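# Push chocolate bar row from table onto infeed belt

## Task

Push the row of chocolate bars off the steel table and onto the white infeed belt, so that each bar ends up lying flat and entirely on the belt.

## Robot and tools

Robot: two arms, left_arm and right_arm, each a six-joint arm ending in a parallel two-finger gripper with a wrist camera. Scene frame: origin at table-top height, midway between the nominal arm bases; +x points out over the table, +z up, and left_arm sits on the +y side. Arm names do not match image sides. Calibrated bases: left_arm near (-0.008, +0.357, +0.003) m, right_arm near (-0.041, -0.250, +0.014) m, each turned only slightly about z. A camera stand is fixed behind the arms. A loose object may occasionally get a small push from outside.

Frames: each arm's reported end_effector_position (metres) and end_effector_quat_wxyz are in that arm's own base frame. Fixed cameras and the table use the scene frame. Motion offsets use the axes of the arm's current Hand target. The gripper's fingers point along its +z and close along its y; end_effector_position is the point between the pads, roughly 1 cm behind the tips. Reported hand pose can be wrong by a few cm, more at long reach.

Row layout (used by every moving tool): 14 numbers, each in [-1, 1]. First seven for left_arm: dx, dy, dz, rx, ry, rz, opening; then the same seven for right_arm. Both arms must always be present. dx..rz are an offset from that arm's Hand target at the start of the action or move, along the Hand target's axes; they are not a pose. Scale: 1.0 = 0.6 m for dx/dy/dz and 180 degrees for rotation; rx, ry, rz form one rotation vector. Opening is absolute, not an offset: +1 fully open (0.094 m), -1 closed. All zeros for an arm's six pose numbers re-requests its current Hand target. A 0 opening is a real command (half open), so resend the present opening to keep a gripper unchanged.

execute_actions(actions, cameras): actions is a list of actions; each action is a list of up to 15 rows, one row per 1/30 s step; a short action repeats its last row to fill 15 steps. Every row in an action counts from the same start pose, and each new action starts from the new Hand target, so repeating an offset keeps moving further. An empty actions list returns state and, by default, all camera images. cameras: list of names, ["all"], [] for none.

move(target, speed, blend, opening_speed, grip_force, blocking, cameras): straight-line path toward target, one 14-number row or a list of up to 15 rows, all offsets measured from the same starting Hand targets (not chained). speed in m/s, 0.002 to 2.9, default 0.25 (turning up to twice that in rad/s), one value or one per target. blend in m rounds corners in a list; 0 stops at each. opening_speed: rate on the -1..+1 scale per second, at least 0.2. grip_force: newtons per finger pad, 10 to 50 (default full), one or per arm; it persists. blocking=false returns after about 0.5 s while motion continues. A move lasts at least 0.5 s and at most 10 s; paths do not avoid obstacles or the other arm. Avoid paths passing near an arm's own base. The result adds a "move:" line: done, off_target, moving, held, fault, etc., plus limits (paced = pose clipped, held = steps withheld). done means within 10 mm and 2 degrees; neither done nor off_target tells you about contact.

wait(seconds 0 to 10, cameras): lets time pass holding last commands; a running move continues. stop(cameras): brakes the running move. zoom_image(camera, region [x0,y0,x1,y1] pixels, at most 504x504): enlarges part of the newest image of cam_head_left, cam_head_right, cam_high, cam_low, cam_left_wrist or cam_right_wrist. read_manual(section "licences") gives only licence text. finished_scene(scene = current scene number) ends the scene irreversibly; the bars must stay on the belt without the robot.

Control behaviour: commanded orientation is clipped to within 40 degrees of the measured one each step. Hand target shows the last (clipped) command; grippers often rest short of it by up to a few cm due to friction and weight, and this is not a sign of contact. Resend the gap as an offset if needed. Tiny moves may not start. A blocked arm keeps pushing until commanded back past its gripper.

Results: grip_measured is the measured finger opening on the -1..+1 scale (reads slightly wide when empty). grip_effort_nm is gripper motor effort (negative closing), not pad force. Joint torques include gravity and have offsets; joint velocities "within noise" means at rest. A MOTOR HOT line appears at 75 °C; at 90 °C the arm folds and idles; at 100 °C it drops. Stretched arms, held loads and pushing against unreachable poses heat motors.

Cameras: cam_head_left, cam_head_right (896x504, on one bar above/behind), cam_high, cam_low (896x504), cam_left_wrist, cam_right_wrist (672x504 fisheye). Calibrations are approximate.

Avoid: knocking any bar off the table or floor (a fall fails), slamming or pushing hard into the table, belt or fixtures, fast contact, the arms or grippers or wrist cameras touching each other, strain on camera cables, arm stops and faults. Sweep bars gently and slowly with the gripper side or fingers held low, keeping them flat.

Each tool is called by a JSON object that holds its "method" and its "body", one argument or row to a line.

## Session

{"method": "execute_actions", "body": {
  "actions": []
}}

Scene clock: 0.00 s.
left_arm: end_effector_position=(+0.4033, +0.0533, +0.1088) grip_measured=+1.000 grip_effort_nm=n/a end_effector_quat_wxyz=(+0.608, -0.107, +0.779, +0.109) | right_arm: end_effector_position=(+0.3870, -0.0307, +0.1099) grip_measured=+1.000 grip_effort_nm=n/a end_effector_quat_wxyz=(+0.577, +0.080, +0.803, -0.124)
Joint positions: left_arm=[-0.008 1.624 0.375 0.999 -0.313 -0.037 0.094] | right_arm=[0.092 1.483 0.364 0.786 0.382 0.016 0.094]
Joint velocities: within noise
Joint torques (N m): no reading
Heat: left arm: 52 °C; right arm: 55 °C.
Hand target: left_arm +0.4048, +0.0536, +0.1136; +0.613, -0.108, +0.775, +0.109 | right_arm +0.3902, -0.0308, +0.1189; +0.588, +0.083, +0.795, -0.122
Tool commands: left_gripper/opening=+1.0 right_gripper/opening=+1.0

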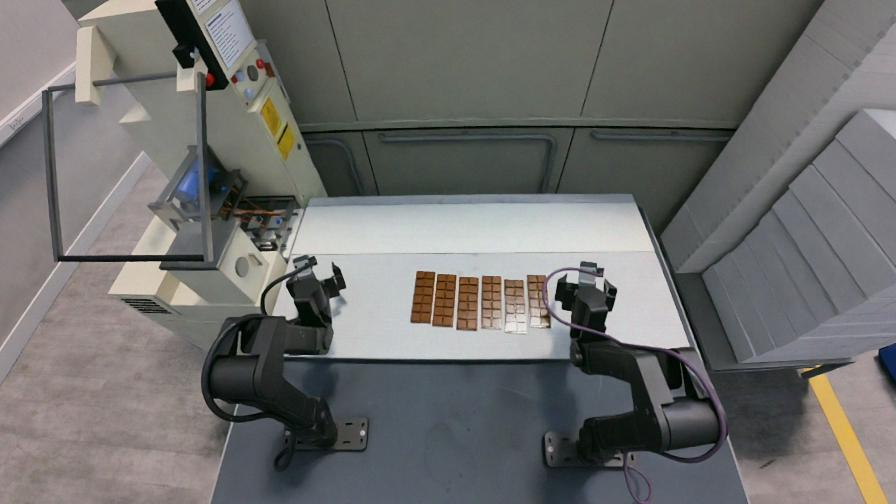

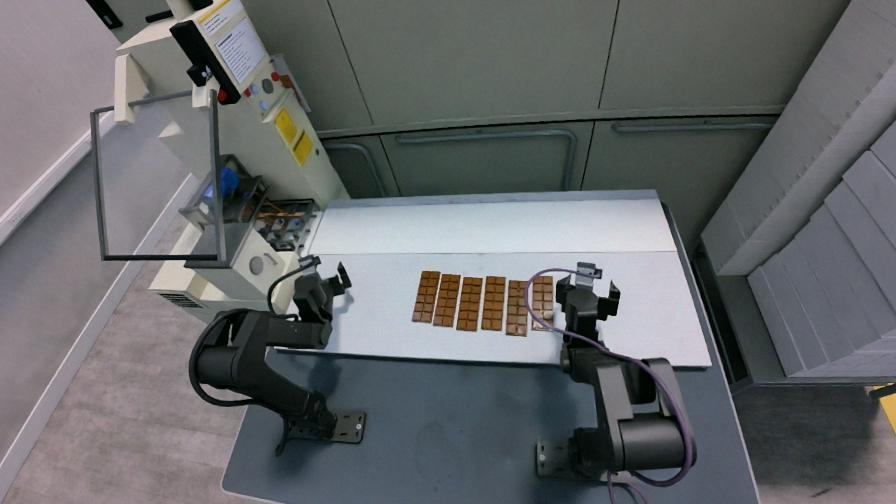

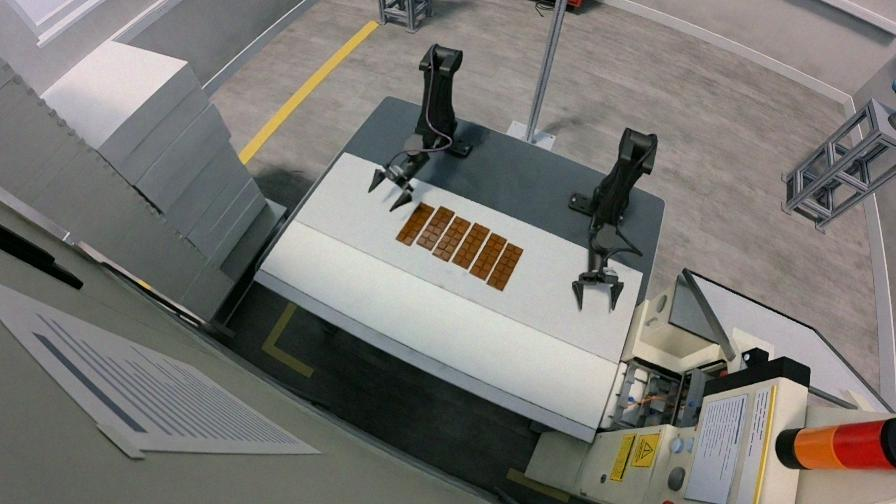

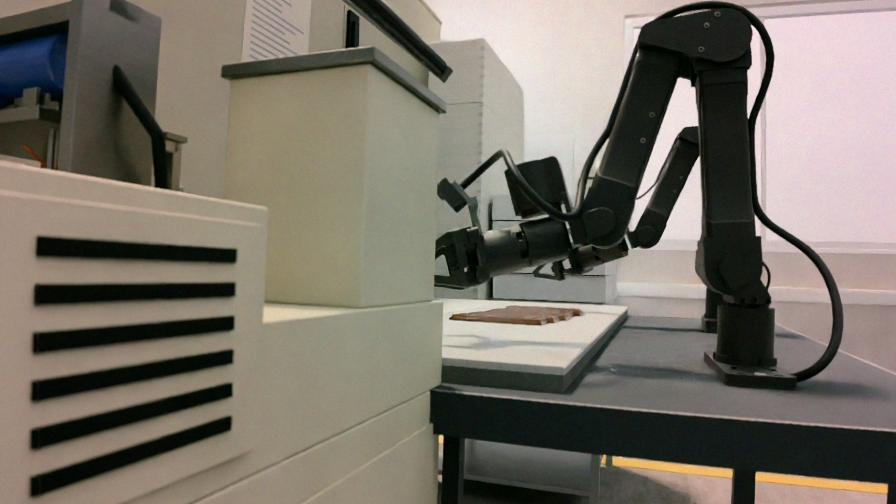

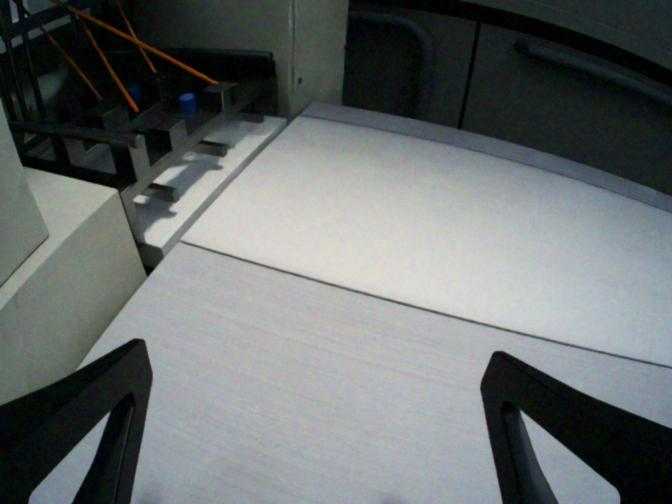

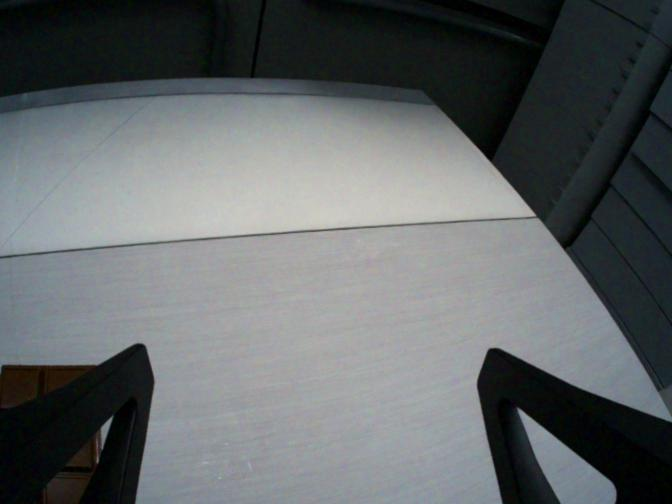

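{"method": "zoom_image", "body": {
  "camera": "cam_head_left",
  "region": [390, 180, 640, 370]
}}

{"method": "zoom_image", "body": {
  "camera": "cam_high",
  "region": [250, 140, 650, 450]
}}

{"method": "zoom_image", "body": {
  "camera": "cam_low",
  "region": [400, 220, 700, 420]
}}

{"method": "zoom_image", "body": {
  "camera": "cam_right_wrist",
  "region": [0, 80, 400, 380]
}}

Scaled by 2.016 from the camera's 896x504 image, which has a finer 1280x720 frame.

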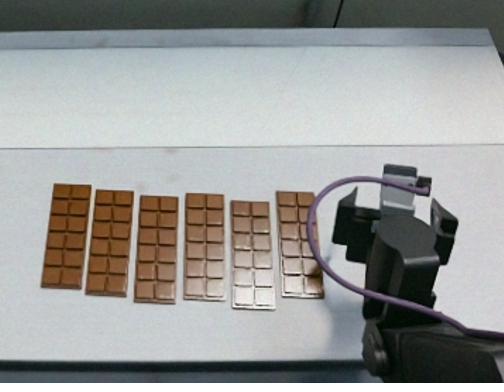

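Scaled by 1.260 from the camera's 896x504 image, which has a finer 1280x720 frame.

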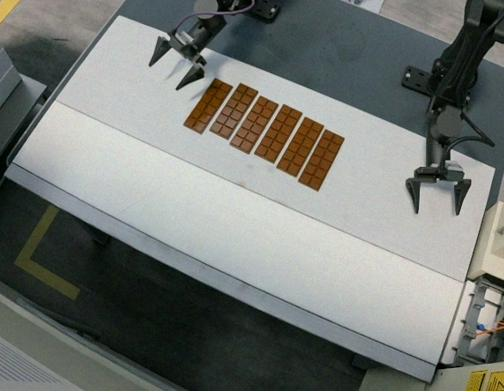

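Scaled by 1.680 from the camera's 896x504 image, which has a finer 1280x720 frame.

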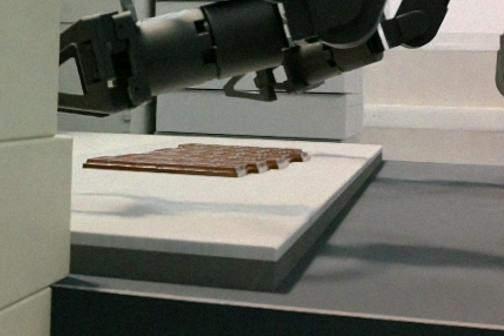

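Scaled by 1.260 from the camera's 672x504 image, which has a finer 960x720 frame.

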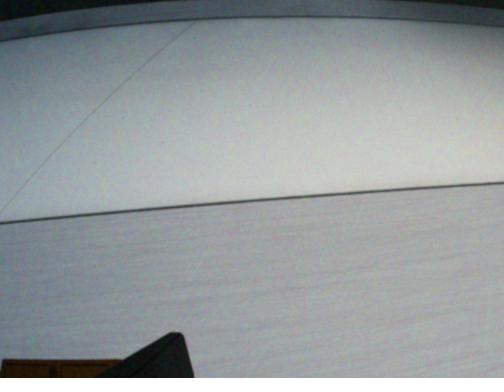

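{"method": "move", "body": {
  "target": [0.10868, -0.3564, -0.40608, 0.09438, 0.31137, 0.06747, -0.2, 0.11395, 0.21863, -0.27033, -0.09486, 0.29136, -0.04554, -0.2],
  "speed": 0.25,
  "cameras": ["all"]
}}

Scene clock: 8.80 s.
left_arm: end_effector_position=(+0.2259, -0.2211, +0.0955) grip_measured=-0.198 grip_effort_nm=-0.13 end_effector_quat_wxyz=(+0.175, +0.024, +0.984, -0.003) | right_arm: end_effector_position=(+0.2520, +0.1363, +0.0797) grip_measured=-0.198 grip_effort_nm=-0.10 end_effector_quat_wxyz=(+0.169, -0.016, +0.985, -0.001)
Joint positions: left_arm=[-0.931 1.533 1.097 -0.908 -0.27 -0.85 0.038] | right_arm=[0.612 1.383 0.9 -0.804 0.19 0.553 0.038]
Joint torques (N m): left_arm=[-0.05 -5.23 8.47 0.45 -0.17 -0.16] | right_arm=[0.21 -3.25 10.39 0.71 0.11 0.06]
Heat: left arm: 53 °C; right arm: 57 °C.
Hand target: left_arm +0.2289, -0.2259, +0.0970; +0.174, +0.021, +0.985, -0.004 | right_arm +0.2579, +0.1412, +0.0861; +0.173, -0.012, +0.985, +0.002
Off the commanded pose: left_arm 0.006 m, 0 deg | right_arm 0.010 m, 1 deg.
move: done
camera_calibration:
cam_left_wrist: T_world_to_cam=[[0.0209798, -0.995945, 0.087486, -0.23912], [-0.989858, -0.00839422, 0.141815, 0.241442], [-0.140505, -0.0895739, -0.98602, 0.202642], [0, 0, 0, 1]] pos_world=[0.272482, -0.217972, 0.186489]
cam_right_wrist: T_world_to_cam=[[0.062774, -0.992043, 0.109136, 0.107611], [-0.990283, -0.048317, 0.130401, 0.279801], [-0.124091, -0.116262, -0.985436, 0.221002], [0, 0, 0, 1]] pos_world=[0.297751, 0.145968, 0.169553]

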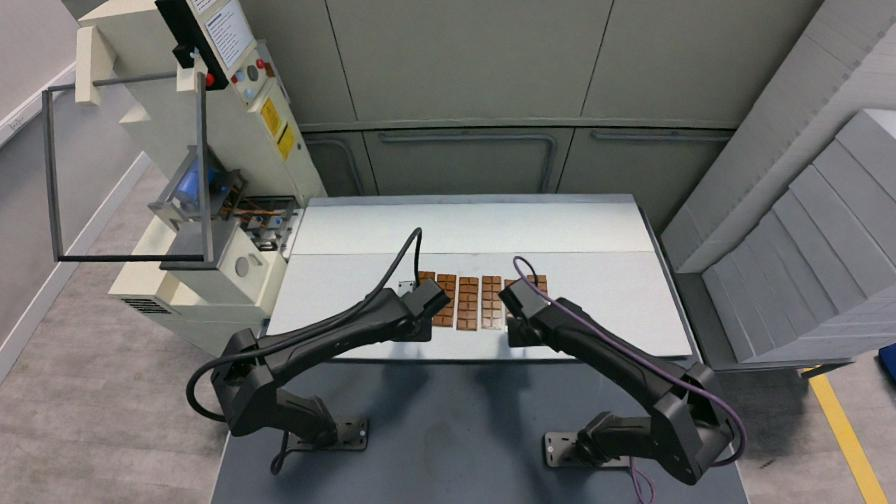

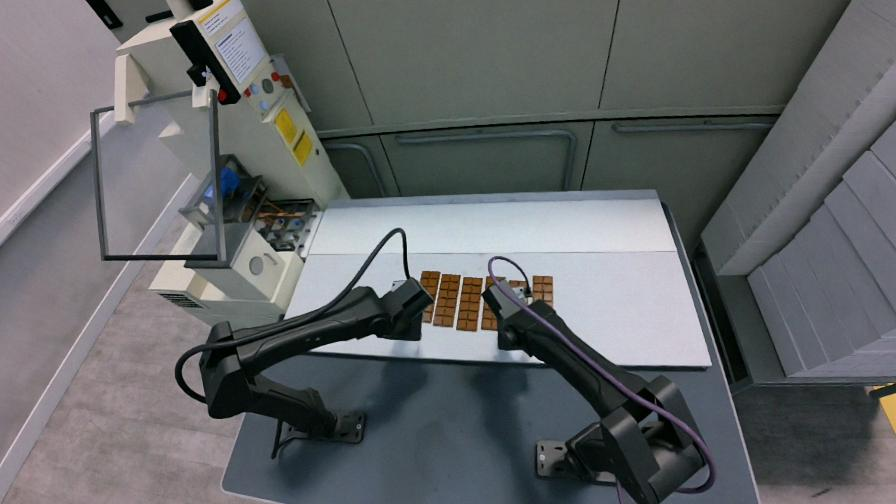

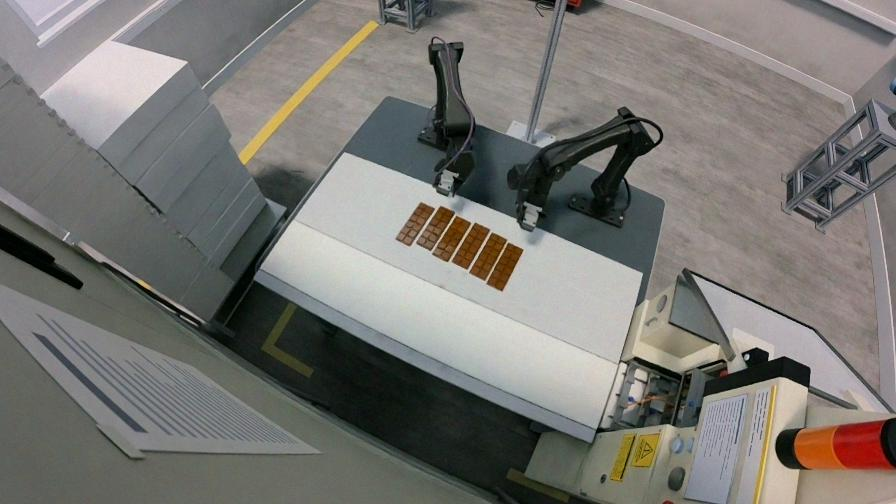

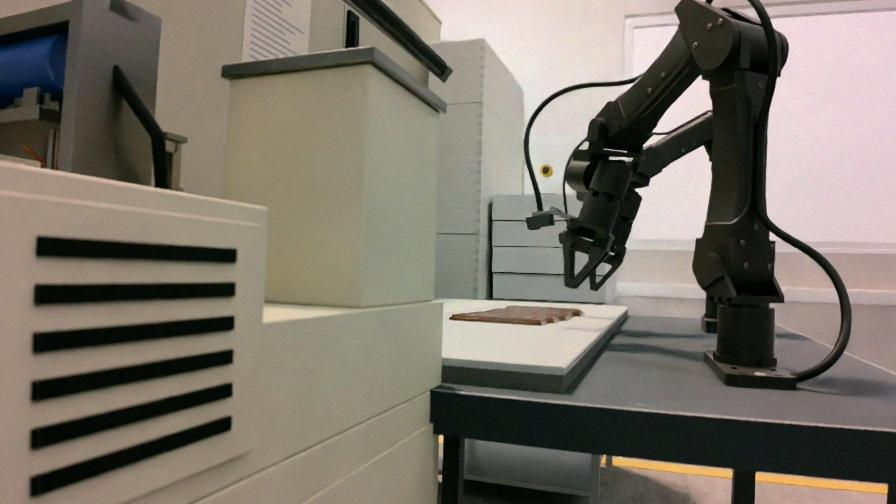

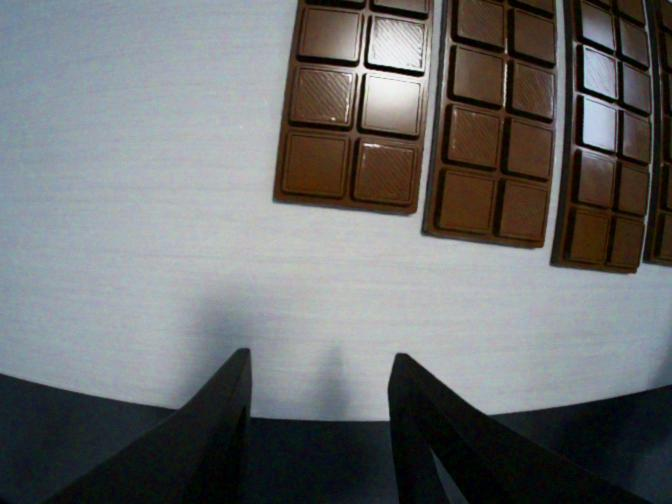

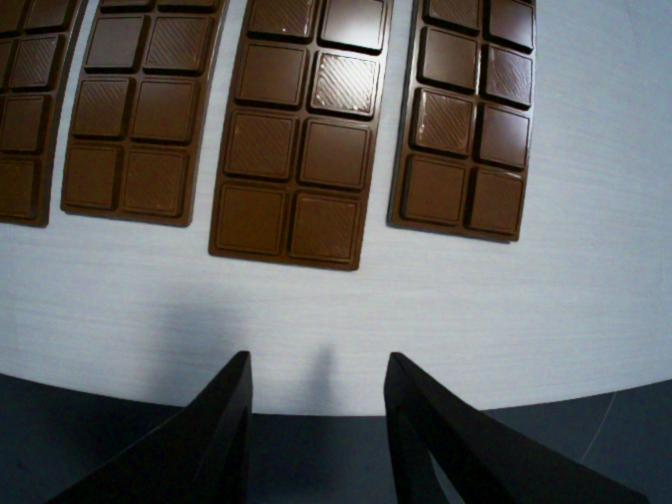

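{"method": "move", "body": {
  "target": [0.02842, -0.0236, 0.06149, 0, 0, 0, -0.2, 0.04298, 0.0206, 0.04643, 0, 0, 0, -0.2],
  "speed": 0.15,
  "cameras": ["cam_left_wrist", "cam_right_wrist", "cam_low"]
}}

Scene clock: 11.70 s.
left_arm: end_effector_position=(+0.2248, -0.2401, +0.0625) grip_measured=-0.198 grip_effort_nm=-0.13 end_effector_quat_wxyz=(+0.174, +0.022, +0.984, -0.010) | right_arm: end_effector_position=(+0.2393, +0.1525, +0.0537) grip_measured=-0.198 grip_effort_nm=-0.10 end_effector_quat_wxyz=(+0.167, -0.016, +0.986, +0.005)
Joint positions: left_arm=[-0.968 1.616 1.045 -0.773 -0.27 -0.892 0.038] | right_arm=[0.689 1.415 0.82 -0.704 0.198 0.63 0.038]
Joint torques (N m): left_arm=[-0.35 -6.11 5.26 0.57 -0.2 -0.15] | right_arm=[0.25 -3.47 6.83 1 0.22 0.06]
Heat: left arm: 52 °C; right arm: 57 °C.
Hand target: left_arm +0.2249, -0.2398, +0.0564; +0.174, +0.020, +0.985, -0.003 | right_arm +0.2428, +0.1532, +0.0510; +0.173, -0.012, +0.985, +0.002
Off the commanded pose: left_arm 0.006 m, 1 deg | right_arm 0.004 m, 1 deg.
move: done
camera_calibration:
cam_left_wrist: T_world_to_cam=[[0.0222779, -0.994564, 0.101719, -0.255949], [-0.989674, -0.00752864, 0.143141, 0.24496], [-0.141597, -0.103857, -0.984461, 0.164914], [0, 0, 0, 1]] pos_world=[0.271484, -0.235586, 0.153323]
cam_right_wrist: T_world_to_cam=[[0.0658273, -0.99316, 0.0964394, 0.127382], [-0.989473, -0.0524875, 0.134861, 0.271631], [-0.128877, -0.104302, -0.98616, 0.195085], [0, 0, 0, 1]] pos_world=[0.285529, 0.161116, 0.143468]
Images, in order (width x height): cam_low 896x504, cam_left_wrist 672x504, cam_right_wrist 672x504.

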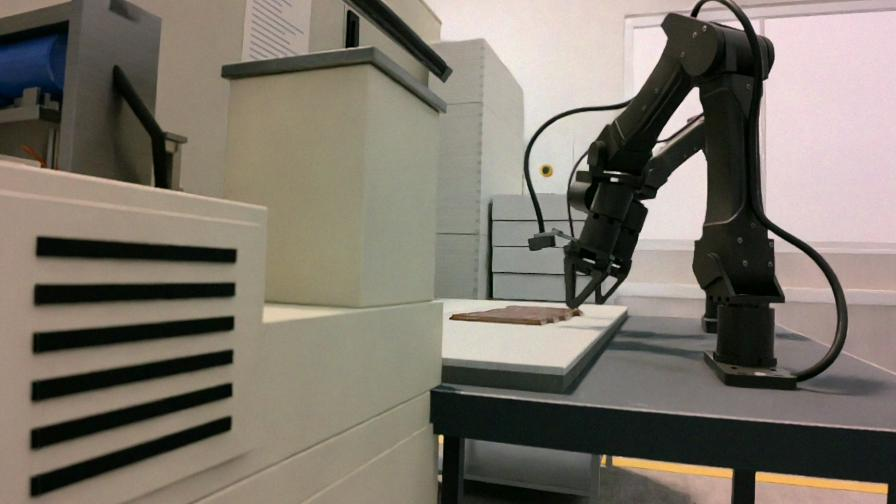

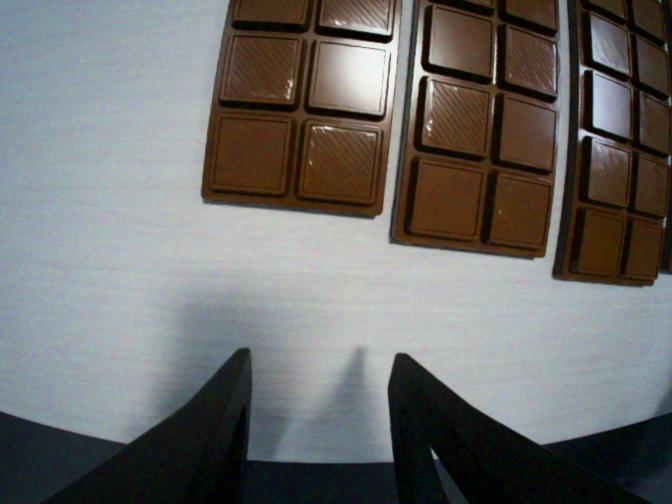

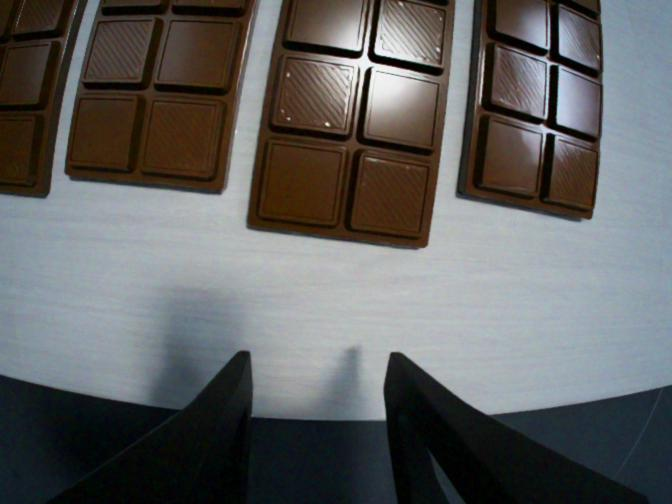

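{"method": "move", "body": {
  "target": [0.0124, 0.0108, 0.0327, 0, 0, 0, -0.2, 0.01747, -0.00988, 0.03267, 0, 0, 0, -0.2],
  "speed": 0.08,
  "cameras": ["cam_left_wrist", "cam_right_wrist", "cam_low"]
}}

Scene clock: 13.37 s.
left_arm: end_effector_position=(+0.2237, -0.2363, +0.0430) grip_measured=-0.198 grip_effort_nm=-0.13 end_effector_quat_wxyz=(+0.176, +0.020, +0.984, -0.013) | right_arm: end_effector_position=(+0.2360, +0.1488, +0.0326) grip_measured=-0.198 grip_effort_nm=-0.10 end_effector_quat_wxyz=(+0.169, -0.015, +0.986, +0.006)
Joint positions: left_arm=[-0.964 1.625 0.969 -0.68 -0.27 -0.892 0.038] | right_arm=[0.687 1.428 0.738 -0.605 0.198 0.63 0.038]
Joint torques (N m): left_arm=[0.35 -5.91 4.97 0.65 -0.16 0.03] | right_arm=[-0.44 -3.3 6.52 1.01 0.2 -0.04]
Heat: left arm: 52 °C; right arm: 56 °C.
Hand target: left_arm +0.2248, -0.2334, +0.0355; +0.174, +0.021, +0.985, -0.004 | right_arm +0.2398, +0.1471, +0.0290; +0.173, -0.012, +0.985, +0.002
Off the commanded pose: left_arm 0.008 m, 1 deg | right_arm 0.005 m, 1 deg.
move: done
camera_calibration:
cam_left_wrist: T_world_to_cam=[[0.0256163, -0.993776, 0.108415, -0.2511], [-0.990279, -0.0103941, 0.138706, 0.24628], [-0.136715, -0.110915, -0.984381, 0.143213], [0, 0, 0, 1]] pos_world=[0.269897, -0.231093, 0.134039]
cam_right_wrist: T_world_to_cam=[[0.0634431, -0.993528, 0.0942149, 0.126583], [-0.990076, -0.0507975, 0.131028, 0.270966], [-0.125394, -0.101593, -0.986892, 0.172253], [0, 0, 0, 1]] pos_world=[0.281845, 0.157028, 0.122565]
Images, in order (width x height): cam_low 896x504, cam_left_wrist 672x504, cam_right_wrist 672x504.

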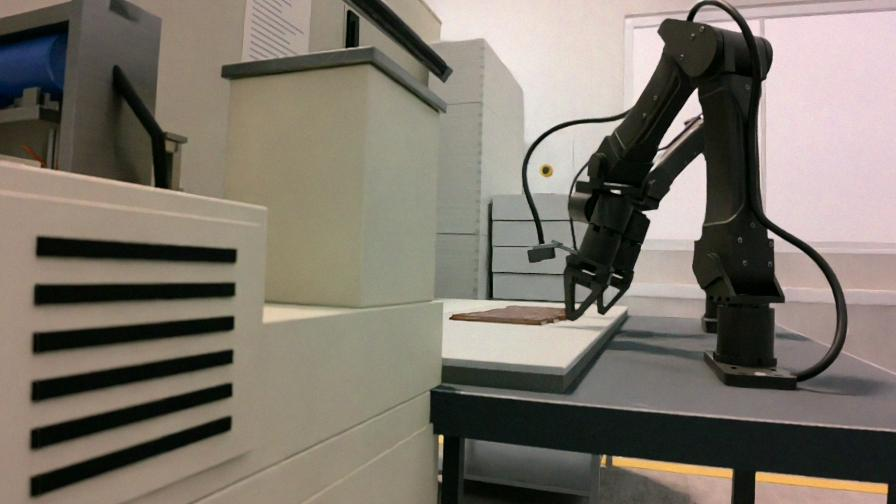

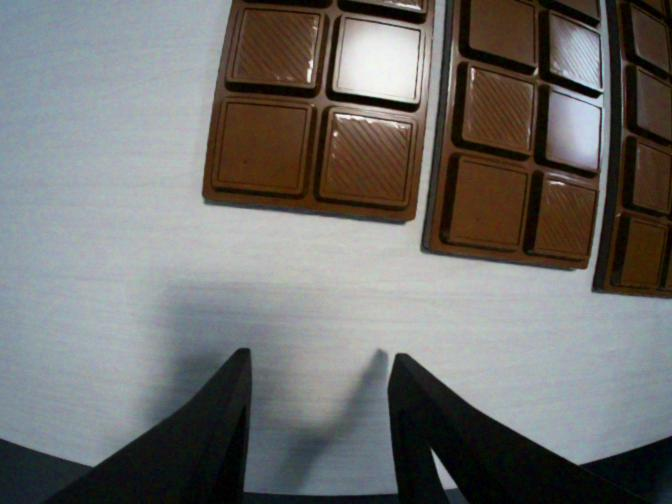

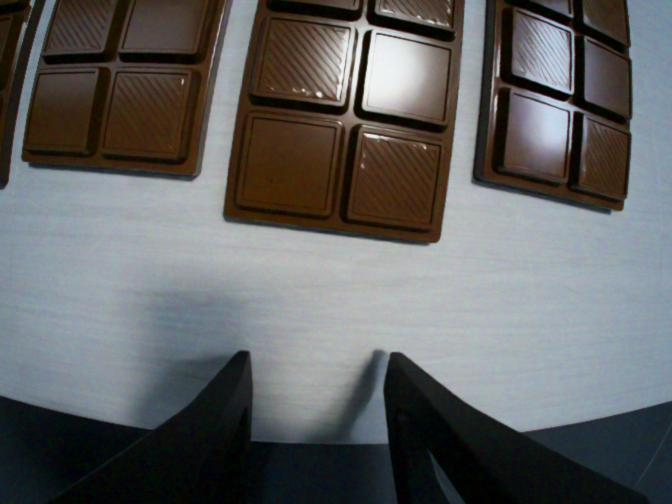

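{"method": "move", "body": {
  "target": [0.00741, 0, 0.02036, 0, 0, 0, -0.2, 0.0037, 0, 0.01018, 0, 0, 0, -0.2],
  "speed": 0.06,
  "cameras": ["cam_left_wrist", "cam_right_wrist"]
}}

Scene clock: 14.87 s.
left_arm: end_effector_position=(+0.2247, -0.2378, +0.0345) grip_measured=-0.198 grip_effort_nm=-0.12 end_effector_quat_wxyz=(+0.179, +0.019, +0.984, -0.016) | right_arm: end_effector_position=(+0.2376, +0.1501, +0.0283) grip_measured=-0.198 grip_effort_nm=-0.10 end_effector_quat_wxyz=(+0.171, -0.014, +0.985, +0.008)
Joint positions: left_arm=[-0.964 1.639 0.945 -0.633 -0.27 -0.892 0.038] | right_arm=[0.687 1.439 0.726 -0.574 0.198 0.63 0.038]
Joint torques (N m): left_arm=[0.32 -5.19 4.29 0.73 -0.22 0] | right_arm=[-0.43 -3.18 6.05 1.02 0.21 -0.05]
Heat: left arm: 52 °C; right arm: 56 °C.
Hand target: left_arm +0.2248, -0.2334, +0.0224; +0.174, +0.021, +0.985, -0.004 | right_arm +0.2398, +0.1472, +0.0226; +0.173, -0.011, +0.985, +0.002
Off the commanded pose: left_arm 0.013 m, 2 deg | right_arm 0.007 m, 1 deg.
move: off_target (left_arm)
camera_calibration:
cam_left_wrist: T_world_to_cam=[[0.0250182, -0.992933, 0.116007, -0.251506], [-0.990996, -0.00936508, 0.133562, 0.249113], [-0.131532, -0.118304, -0.984227, 0.131832], [0, 0, 0, 1]] pos_world=[0.270502, -0.2318, 0.125657]
cam_right_wrist: T_world_to_cam=[[0.0629574, -0.993955, 0.0899447, 0.128522], [-0.9908, -0.0514296, 0.125183, 0.273659], [-0.1198, -0.0969983, -0.988048, 0.166266], [0, 0, 0, 1]] pos_world=[0.282968, 0.157947, 0.118461]
Images, in order (width x height): cam_left_wrist 672x504, cam_right_wrist 672x504.

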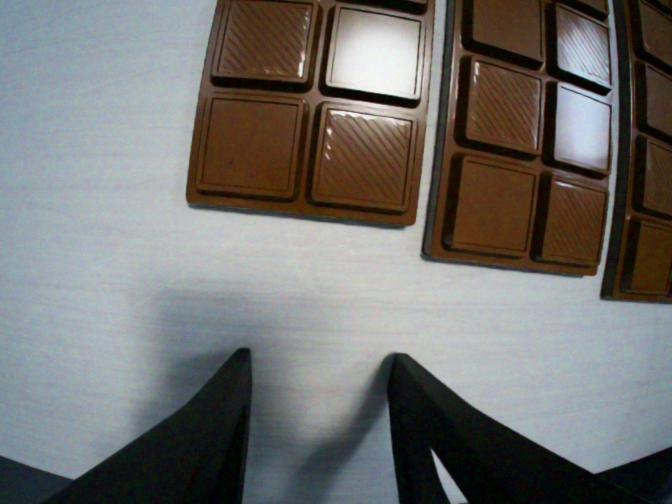

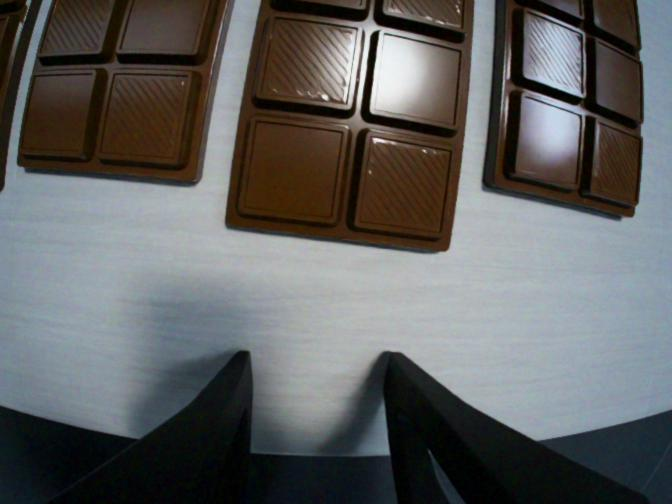

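{"method": "move", "body": {
  "target": [-0.12947, 0.00327, 0.03363, 0, 0, 0, -0.2, -0.12658, -0.00503, 0.0418, 0, 0, 0, -0.2],
  "speed": 0.08,
  "cameras": ["cam_left_wrist", "cam_right_wrist", "cam_low"]
}}

Scene clock: 17.73 s.
left_arm: end_effector_position=(+0.3011, -0.2347, +0.0354) grip_measured=-0.198 grip_effort_nm=-0.12 end_effector_quat_wxyz=(+0.179, +0.018, +0.984, -0.012) | right_arm: end_effector_position=(+0.3120, +0.1464, +0.0295) grip_measured=-0.198 grip_effort_nm=-0.10 end_effector_quat_wxyz=(+0.172, -0.013, +0.985, +0.007)
Joint positions: left_arm=[-0.771 1.803 1.139 -0.622 -0.226 -0.702 0.038] | right_arm=[0.514 1.659 0.943 -0.543 0.15 0.464 0.038]
Joint torques (N m): left_arm=[0.5 -6.82 7.72 0.53 -0.16 0.1] | right_arm=[-0.59 -3.88 8.39 1.02 0.16 -0.09]
Heat: left arm: 52 °C; right arm: 56 °C.
Hand target: left_arm +0.3048, -0.2347, +0.0300; +0.174, +0.020, +0.985, -0.003 | right_arm +0.3198, +0.1460, +0.0249; +0.173, -0.011, +0.985, +0.002
Off the commanded pose: left_arm 0.006 m, 1 deg | right_arm 0.009 m, 1 deg.
move: done
camera_calibration:
cam_left_wrist: T_world_to_cam=[[0.0298638, -0.993714, 0.107896, -0.251874], [-0.990942, -0.015294, 0.133419, 0.323369], [-0.130931, -0.110903, -0.985169, 0.144751], [0, 0, 0, 1]] pos_world=[0.346914, -0.229292, 0.126637]
cam_right_wrist: T_world_to_cam=[[0.0607444, -0.993892, 0.0921368, 0.120662], [-0.990985, -0.0490078, 0.124688, 0.346683], [-0.119411, -0.0988803, -0.987909, 0.176234], [0, 0, 0, 1]] pos_world=[0.357272, 0.154341, 0.119759]
Images, in order (width x height): cam_low 896x504, cam_left_wrist 672x504, cam_right_wrist 672x504.

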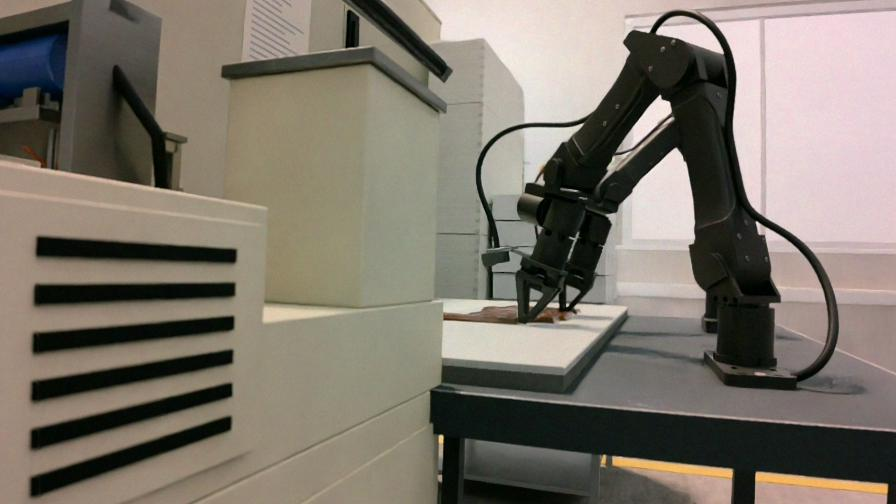

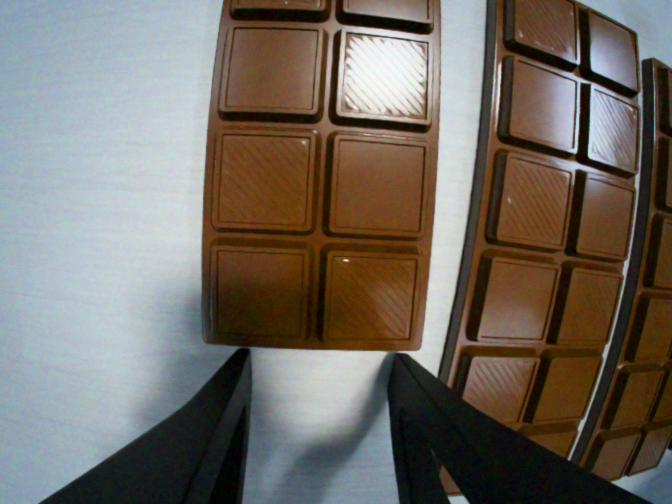

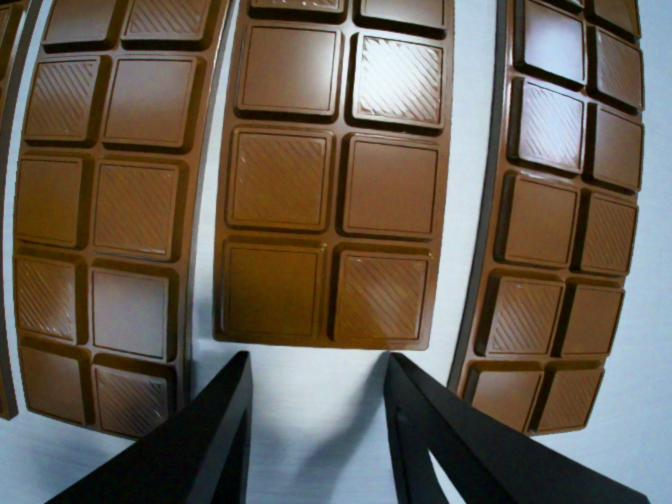

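{"method": "move", "body": {
  "target": [-0.23792, 0.005, 0.08658, 0, 0, 0, -0.2, -0.2819, 0, 0.1026, 0, 0, 0, -0.2],
  "speed": 0.12,
  "cameras": ["cam_left_wrist", "cam_right_wrist", "cam_head_left", "cam_low"]
}}

Scene clock: 20.23 s.
left_arm: end_effector_position=(+0.4533, -0.2364, +0.0406) grip_measured=-0.198 grip_effort_nm=-0.13 end_effector_quat_wxyz=(+0.182, +0.017, +0.983, -0.007) | right_arm: end_effector_position=(+0.4993, +0.1534, +0.0362) grip_measured=-0.198 grip_effort_nm=-0.10 end_effector_quat_wxyz=(+0.189, -0.012, +0.982, +0.009)
Joint positions: left_arm=[-0.542 2.24 1.8 -0.804 -0.168 -0.48 0.038] | right_arm=[0.33 2.251 1.792 -0.744 0.099 0.288 0.038]
Joint torques (N m): left_arm=[0.12 -11.04 8.64 0.69 -0.06 0.05] | right_arm=[-0.39 -8.75 9.95 0.71 0.07 -0.07]
Heat: left arm: 52 °C; right arm: 55 °C.
Hand target: left_arm +0.4567, -0.2381, +0.0300; +0.174, +0.020, +0.985, -0.004 | right_arm +0.4998, +0.1503, +0.0248; +0.173, -0.012, +0.985, +0.002
Off the commanded pose: left_arm 0.011 m, 1 deg | right_arm 0.012 m, 2 deg.
move: off_target (left_arm, right_arm)
camera_calibration:
cam_left_wrist: T_world_to_cam=[[0.0327949, -0.994566, 0.0988114, -0.259827], [-0.991546, -0.0199576, 0.128209, 0.472751], [-0.12554, -0.102181, -0.986812, 0.169284], [0, 0, 0, 1]] pos_world=[0.498527, -0.231683, 0.132115]
cam_right_wrist: T_world_to_cam=[[0.0549153, -0.994496, 0.0892264, 0.118824], [-0.994912, -0.0469401, 0.0891454, 0.534802], [-0.0844665, -0.0936678, -0.992014, 0.187799], [0, 0, 0, 1]] pos_world=[0.541419, 0.160864, 0.128022]
Images, in order (width x height): cam_head_left 896x504, cam_low 896x504, cam_left_wrist 672x504, cam_right_wrist 672x504.

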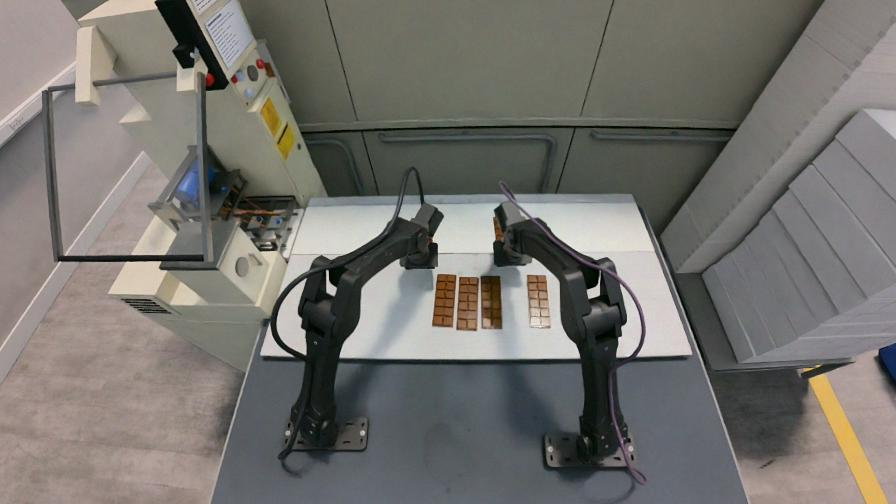

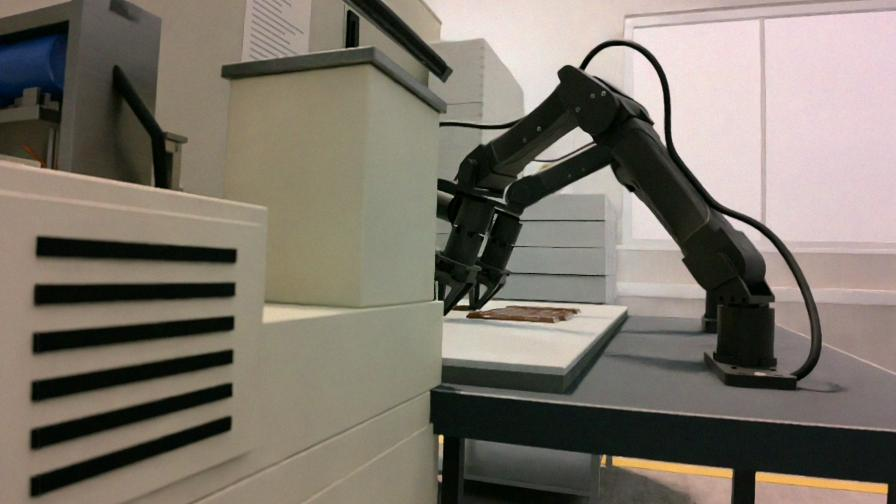

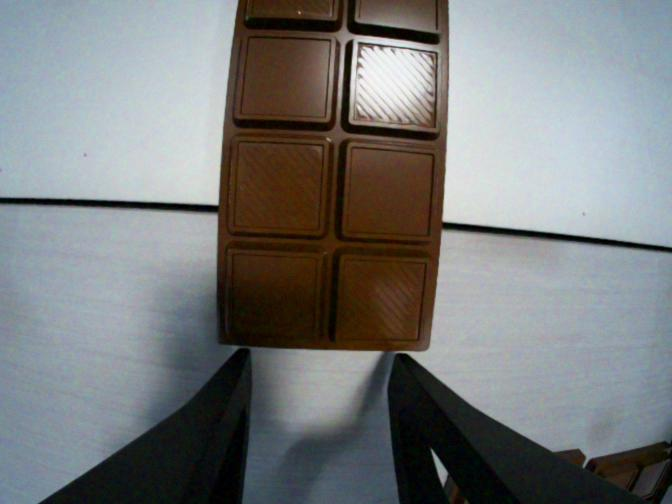

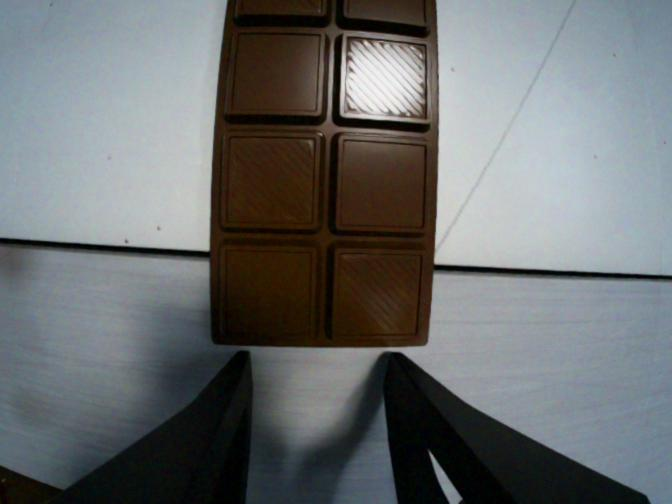

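{"method": "move", "body": {
  "target": [-0.07547, 0, 0.01682, 0, 0, 0, -0.2, -0.05825, 0, 0.01055, 0, 0, 0, -0.2],
  "speed": 0.08,
  "cameras": ["cam_left_wrist", "cam_right_wrist"]
}}

Scene clock: 22.10 s.
left_arm: end_effector_position=(+0.5005, -0.2379, +0.0500) grip_measured=-0.198 grip_effort_nm=-0.12 end_effector_quat_wxyz=(+0.184, +0.016, +0.983, -0.007) | right_arm: end_effector_position=(+0.5299, +0.1523, +0.0383) grip_measured=-0.198 grip_effort_nm=-0.10 end_effector_quat_wxyz=(+0.178, -0.013, +0.984, +0.003)
Joint positions: left_arm=[-0.496 2.426 2.157 -0.965 -0.156 -0.437 0.038] | right_arm=[0.309 2.404 2.073 -0.894 0.096 0.267 0.038]
Joint torques (N m): left_arm=[0.03 -12.19 8.8 0.71 -0.04 0.03] | right_arm=[-0.4 -9.87 10.65 0.8 0.05 -0.05]
Heat: left arm: 52 °C; right arm: 55 °C.
Hand target: left_arm +0.5027, -0.2400, +0.0360; +0.174, +0.020, +0.985, -0.003 | right_arm +0.5347, +0.1511, +0.0307; +0.173, -0.012, +0.985, +0.002
Off the commanded pose: left_arm 0.014 m, 1 deg | right_arm 0.009 m, 1 deg.
move: off_target (left_arm)
camera_calibration:
cam_left_wrist: T_world_to_cam=[[0.034473, -0.994545, 0.0984462, -0.264661], [-0.992096, -0.0221622, 0.123512, 0.518355], [-0.120656, -0.101926, -0.987448, 0.181966], [0, 0, 0, 1]] pos_world=[0.545337, -0.233182, 0.141714]
cam_right_wrist: T_world_to_cam=[[0.0566674, -0.993378, 0.0999475, 0.114325], [-0.992681, -0.0453665, 0.111925, 0.562679], [-0.106649, -0.105558, -0.988678, 0.205772], [0, 0, 0, 1]] pos_world=[0.574028, 0.160815, 0.129038]
Images, in order (width x height): cam_left_wrist 672x504, cam_right_wrist 672x504.

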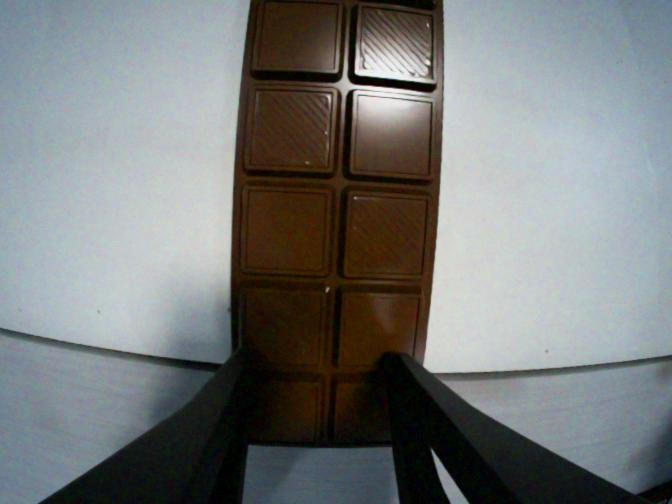

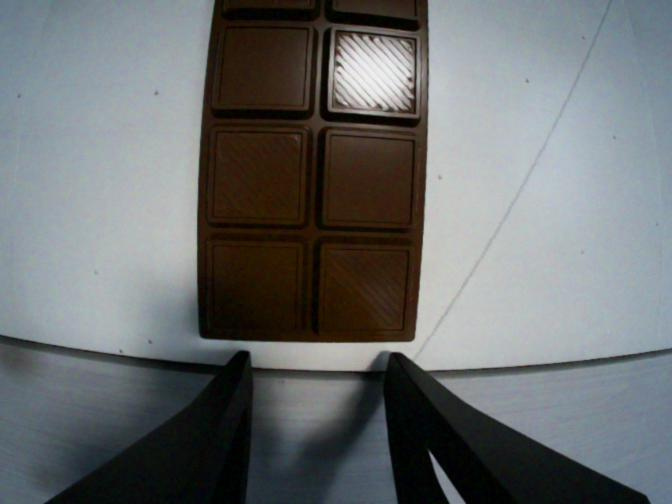

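{"method": "move", "body": {
  "target": [
    [-0.0171, 0, -0.04699, 0, 0, 0, -0.2, -0.0094, 0, 0.00342, 0, 0, 0, -0.2],
    [0.0706, 0, -0.0789, 0, 0, 0, -0.2, -0.00287, 0, -0.10537, 0, 0, 0, -0.2],
    [0.09227, 0, -0.01938, 0, 0, 0, -0.2, 0.3921, -0.09355, -0.23902, 0, 0, 0, -0.2]
  ],
  "speed": [0.06, 0.1, 0.15],
  "cameras": ["cam_left_wrist", "cam_right_wrist", "cam_head_left"]
}}

Scene clock: 27.50 s.
left_arm: end_effector_position=(+0.4519, -0.2418, +0.0356) grip_measured=-0.199 grip_effort_nm=-0.10 end_effector_quat_wxyz=(+0.180, +0.023, +0.983, -0.012) | right_arm: end_effector_position=(+0.2667, +0.0894, +0.0796) grip_measured=-0.198 grip_effort_nm=-0.10 end_effector_quat_wxyz=(+0.161, -0.015, +0.987, +0.002)
Joint positions: left_arm=[-0.549 2.248 1.793 -0.788 -0.158 -0.476 0.038] | right_arm=[0.393 1.345 0.872 -0.795 0.114 0.345 0.038]
Joint torques (N m): left_arm=[0.02 -14.24 3.6 0.7 -0.17 -0.12] | right_arm=[0.42 -6.24 6.87 0.84 0.12 0.06]
Heat: left arm: 52 °C; right arm: 55 °C.
Hand target: left_arm +0.4467, -0.2376, +0.0281; +0.174, +0.020, +0.985, -0.004 | right_arm +0.2660, +0.0886, +0.0852; +0.173, -0.011, +0.985, +0.002
Off the commanded pose: left_arm 0.010 m, 1 deg | right_arm 0.006 m, 1 deg.
move: done
camera_calibration:
cam_left_wrist: T_world_to_cam=[[0.0195538, -0.994144, 0.106279, -0.258821], [-0.991318, -0.00545359, 0.131375, 0.475204], [-0.130027, -0.107925, -0.985619, 0.164218], [0, 0, 0, 1]] pos_world=[0.497492, -0.23699, 0.126933]
cam_right_wrist: T_world_to_cam=[[0.0642939, -0.992667, 0.102368, 0.0603049], [-0.987952, -0.0488443, 0.146854, 0.290225], [-0.140777, -0.110576, -0.983847, 0.221145], [0, 0, 0, 1]] pos_world=[0.313983, 0.0984919, 0.168778]
Images, in order (width x height): cam_head_left 896x504, cam_left_wrist 672x504, cam_right_wrist 672x504.

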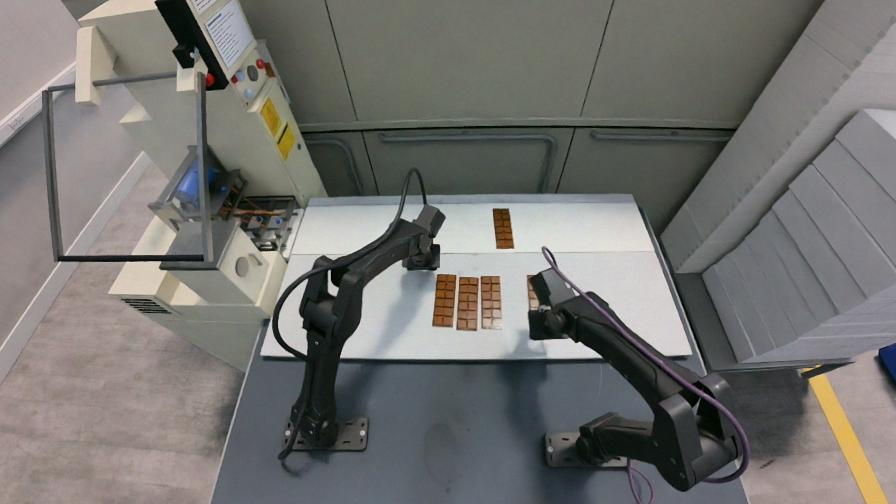

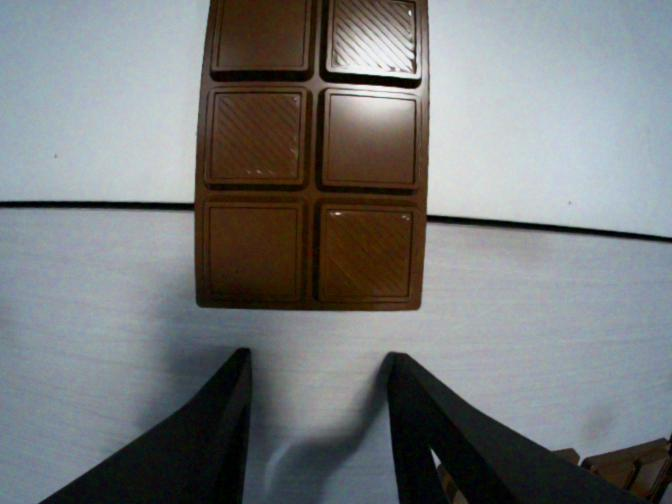

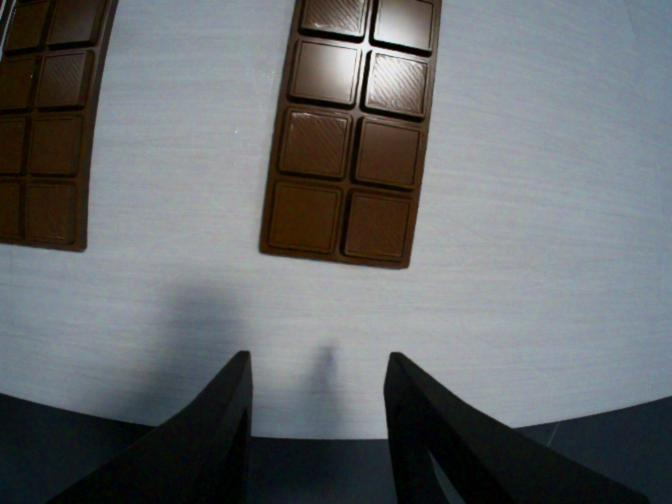

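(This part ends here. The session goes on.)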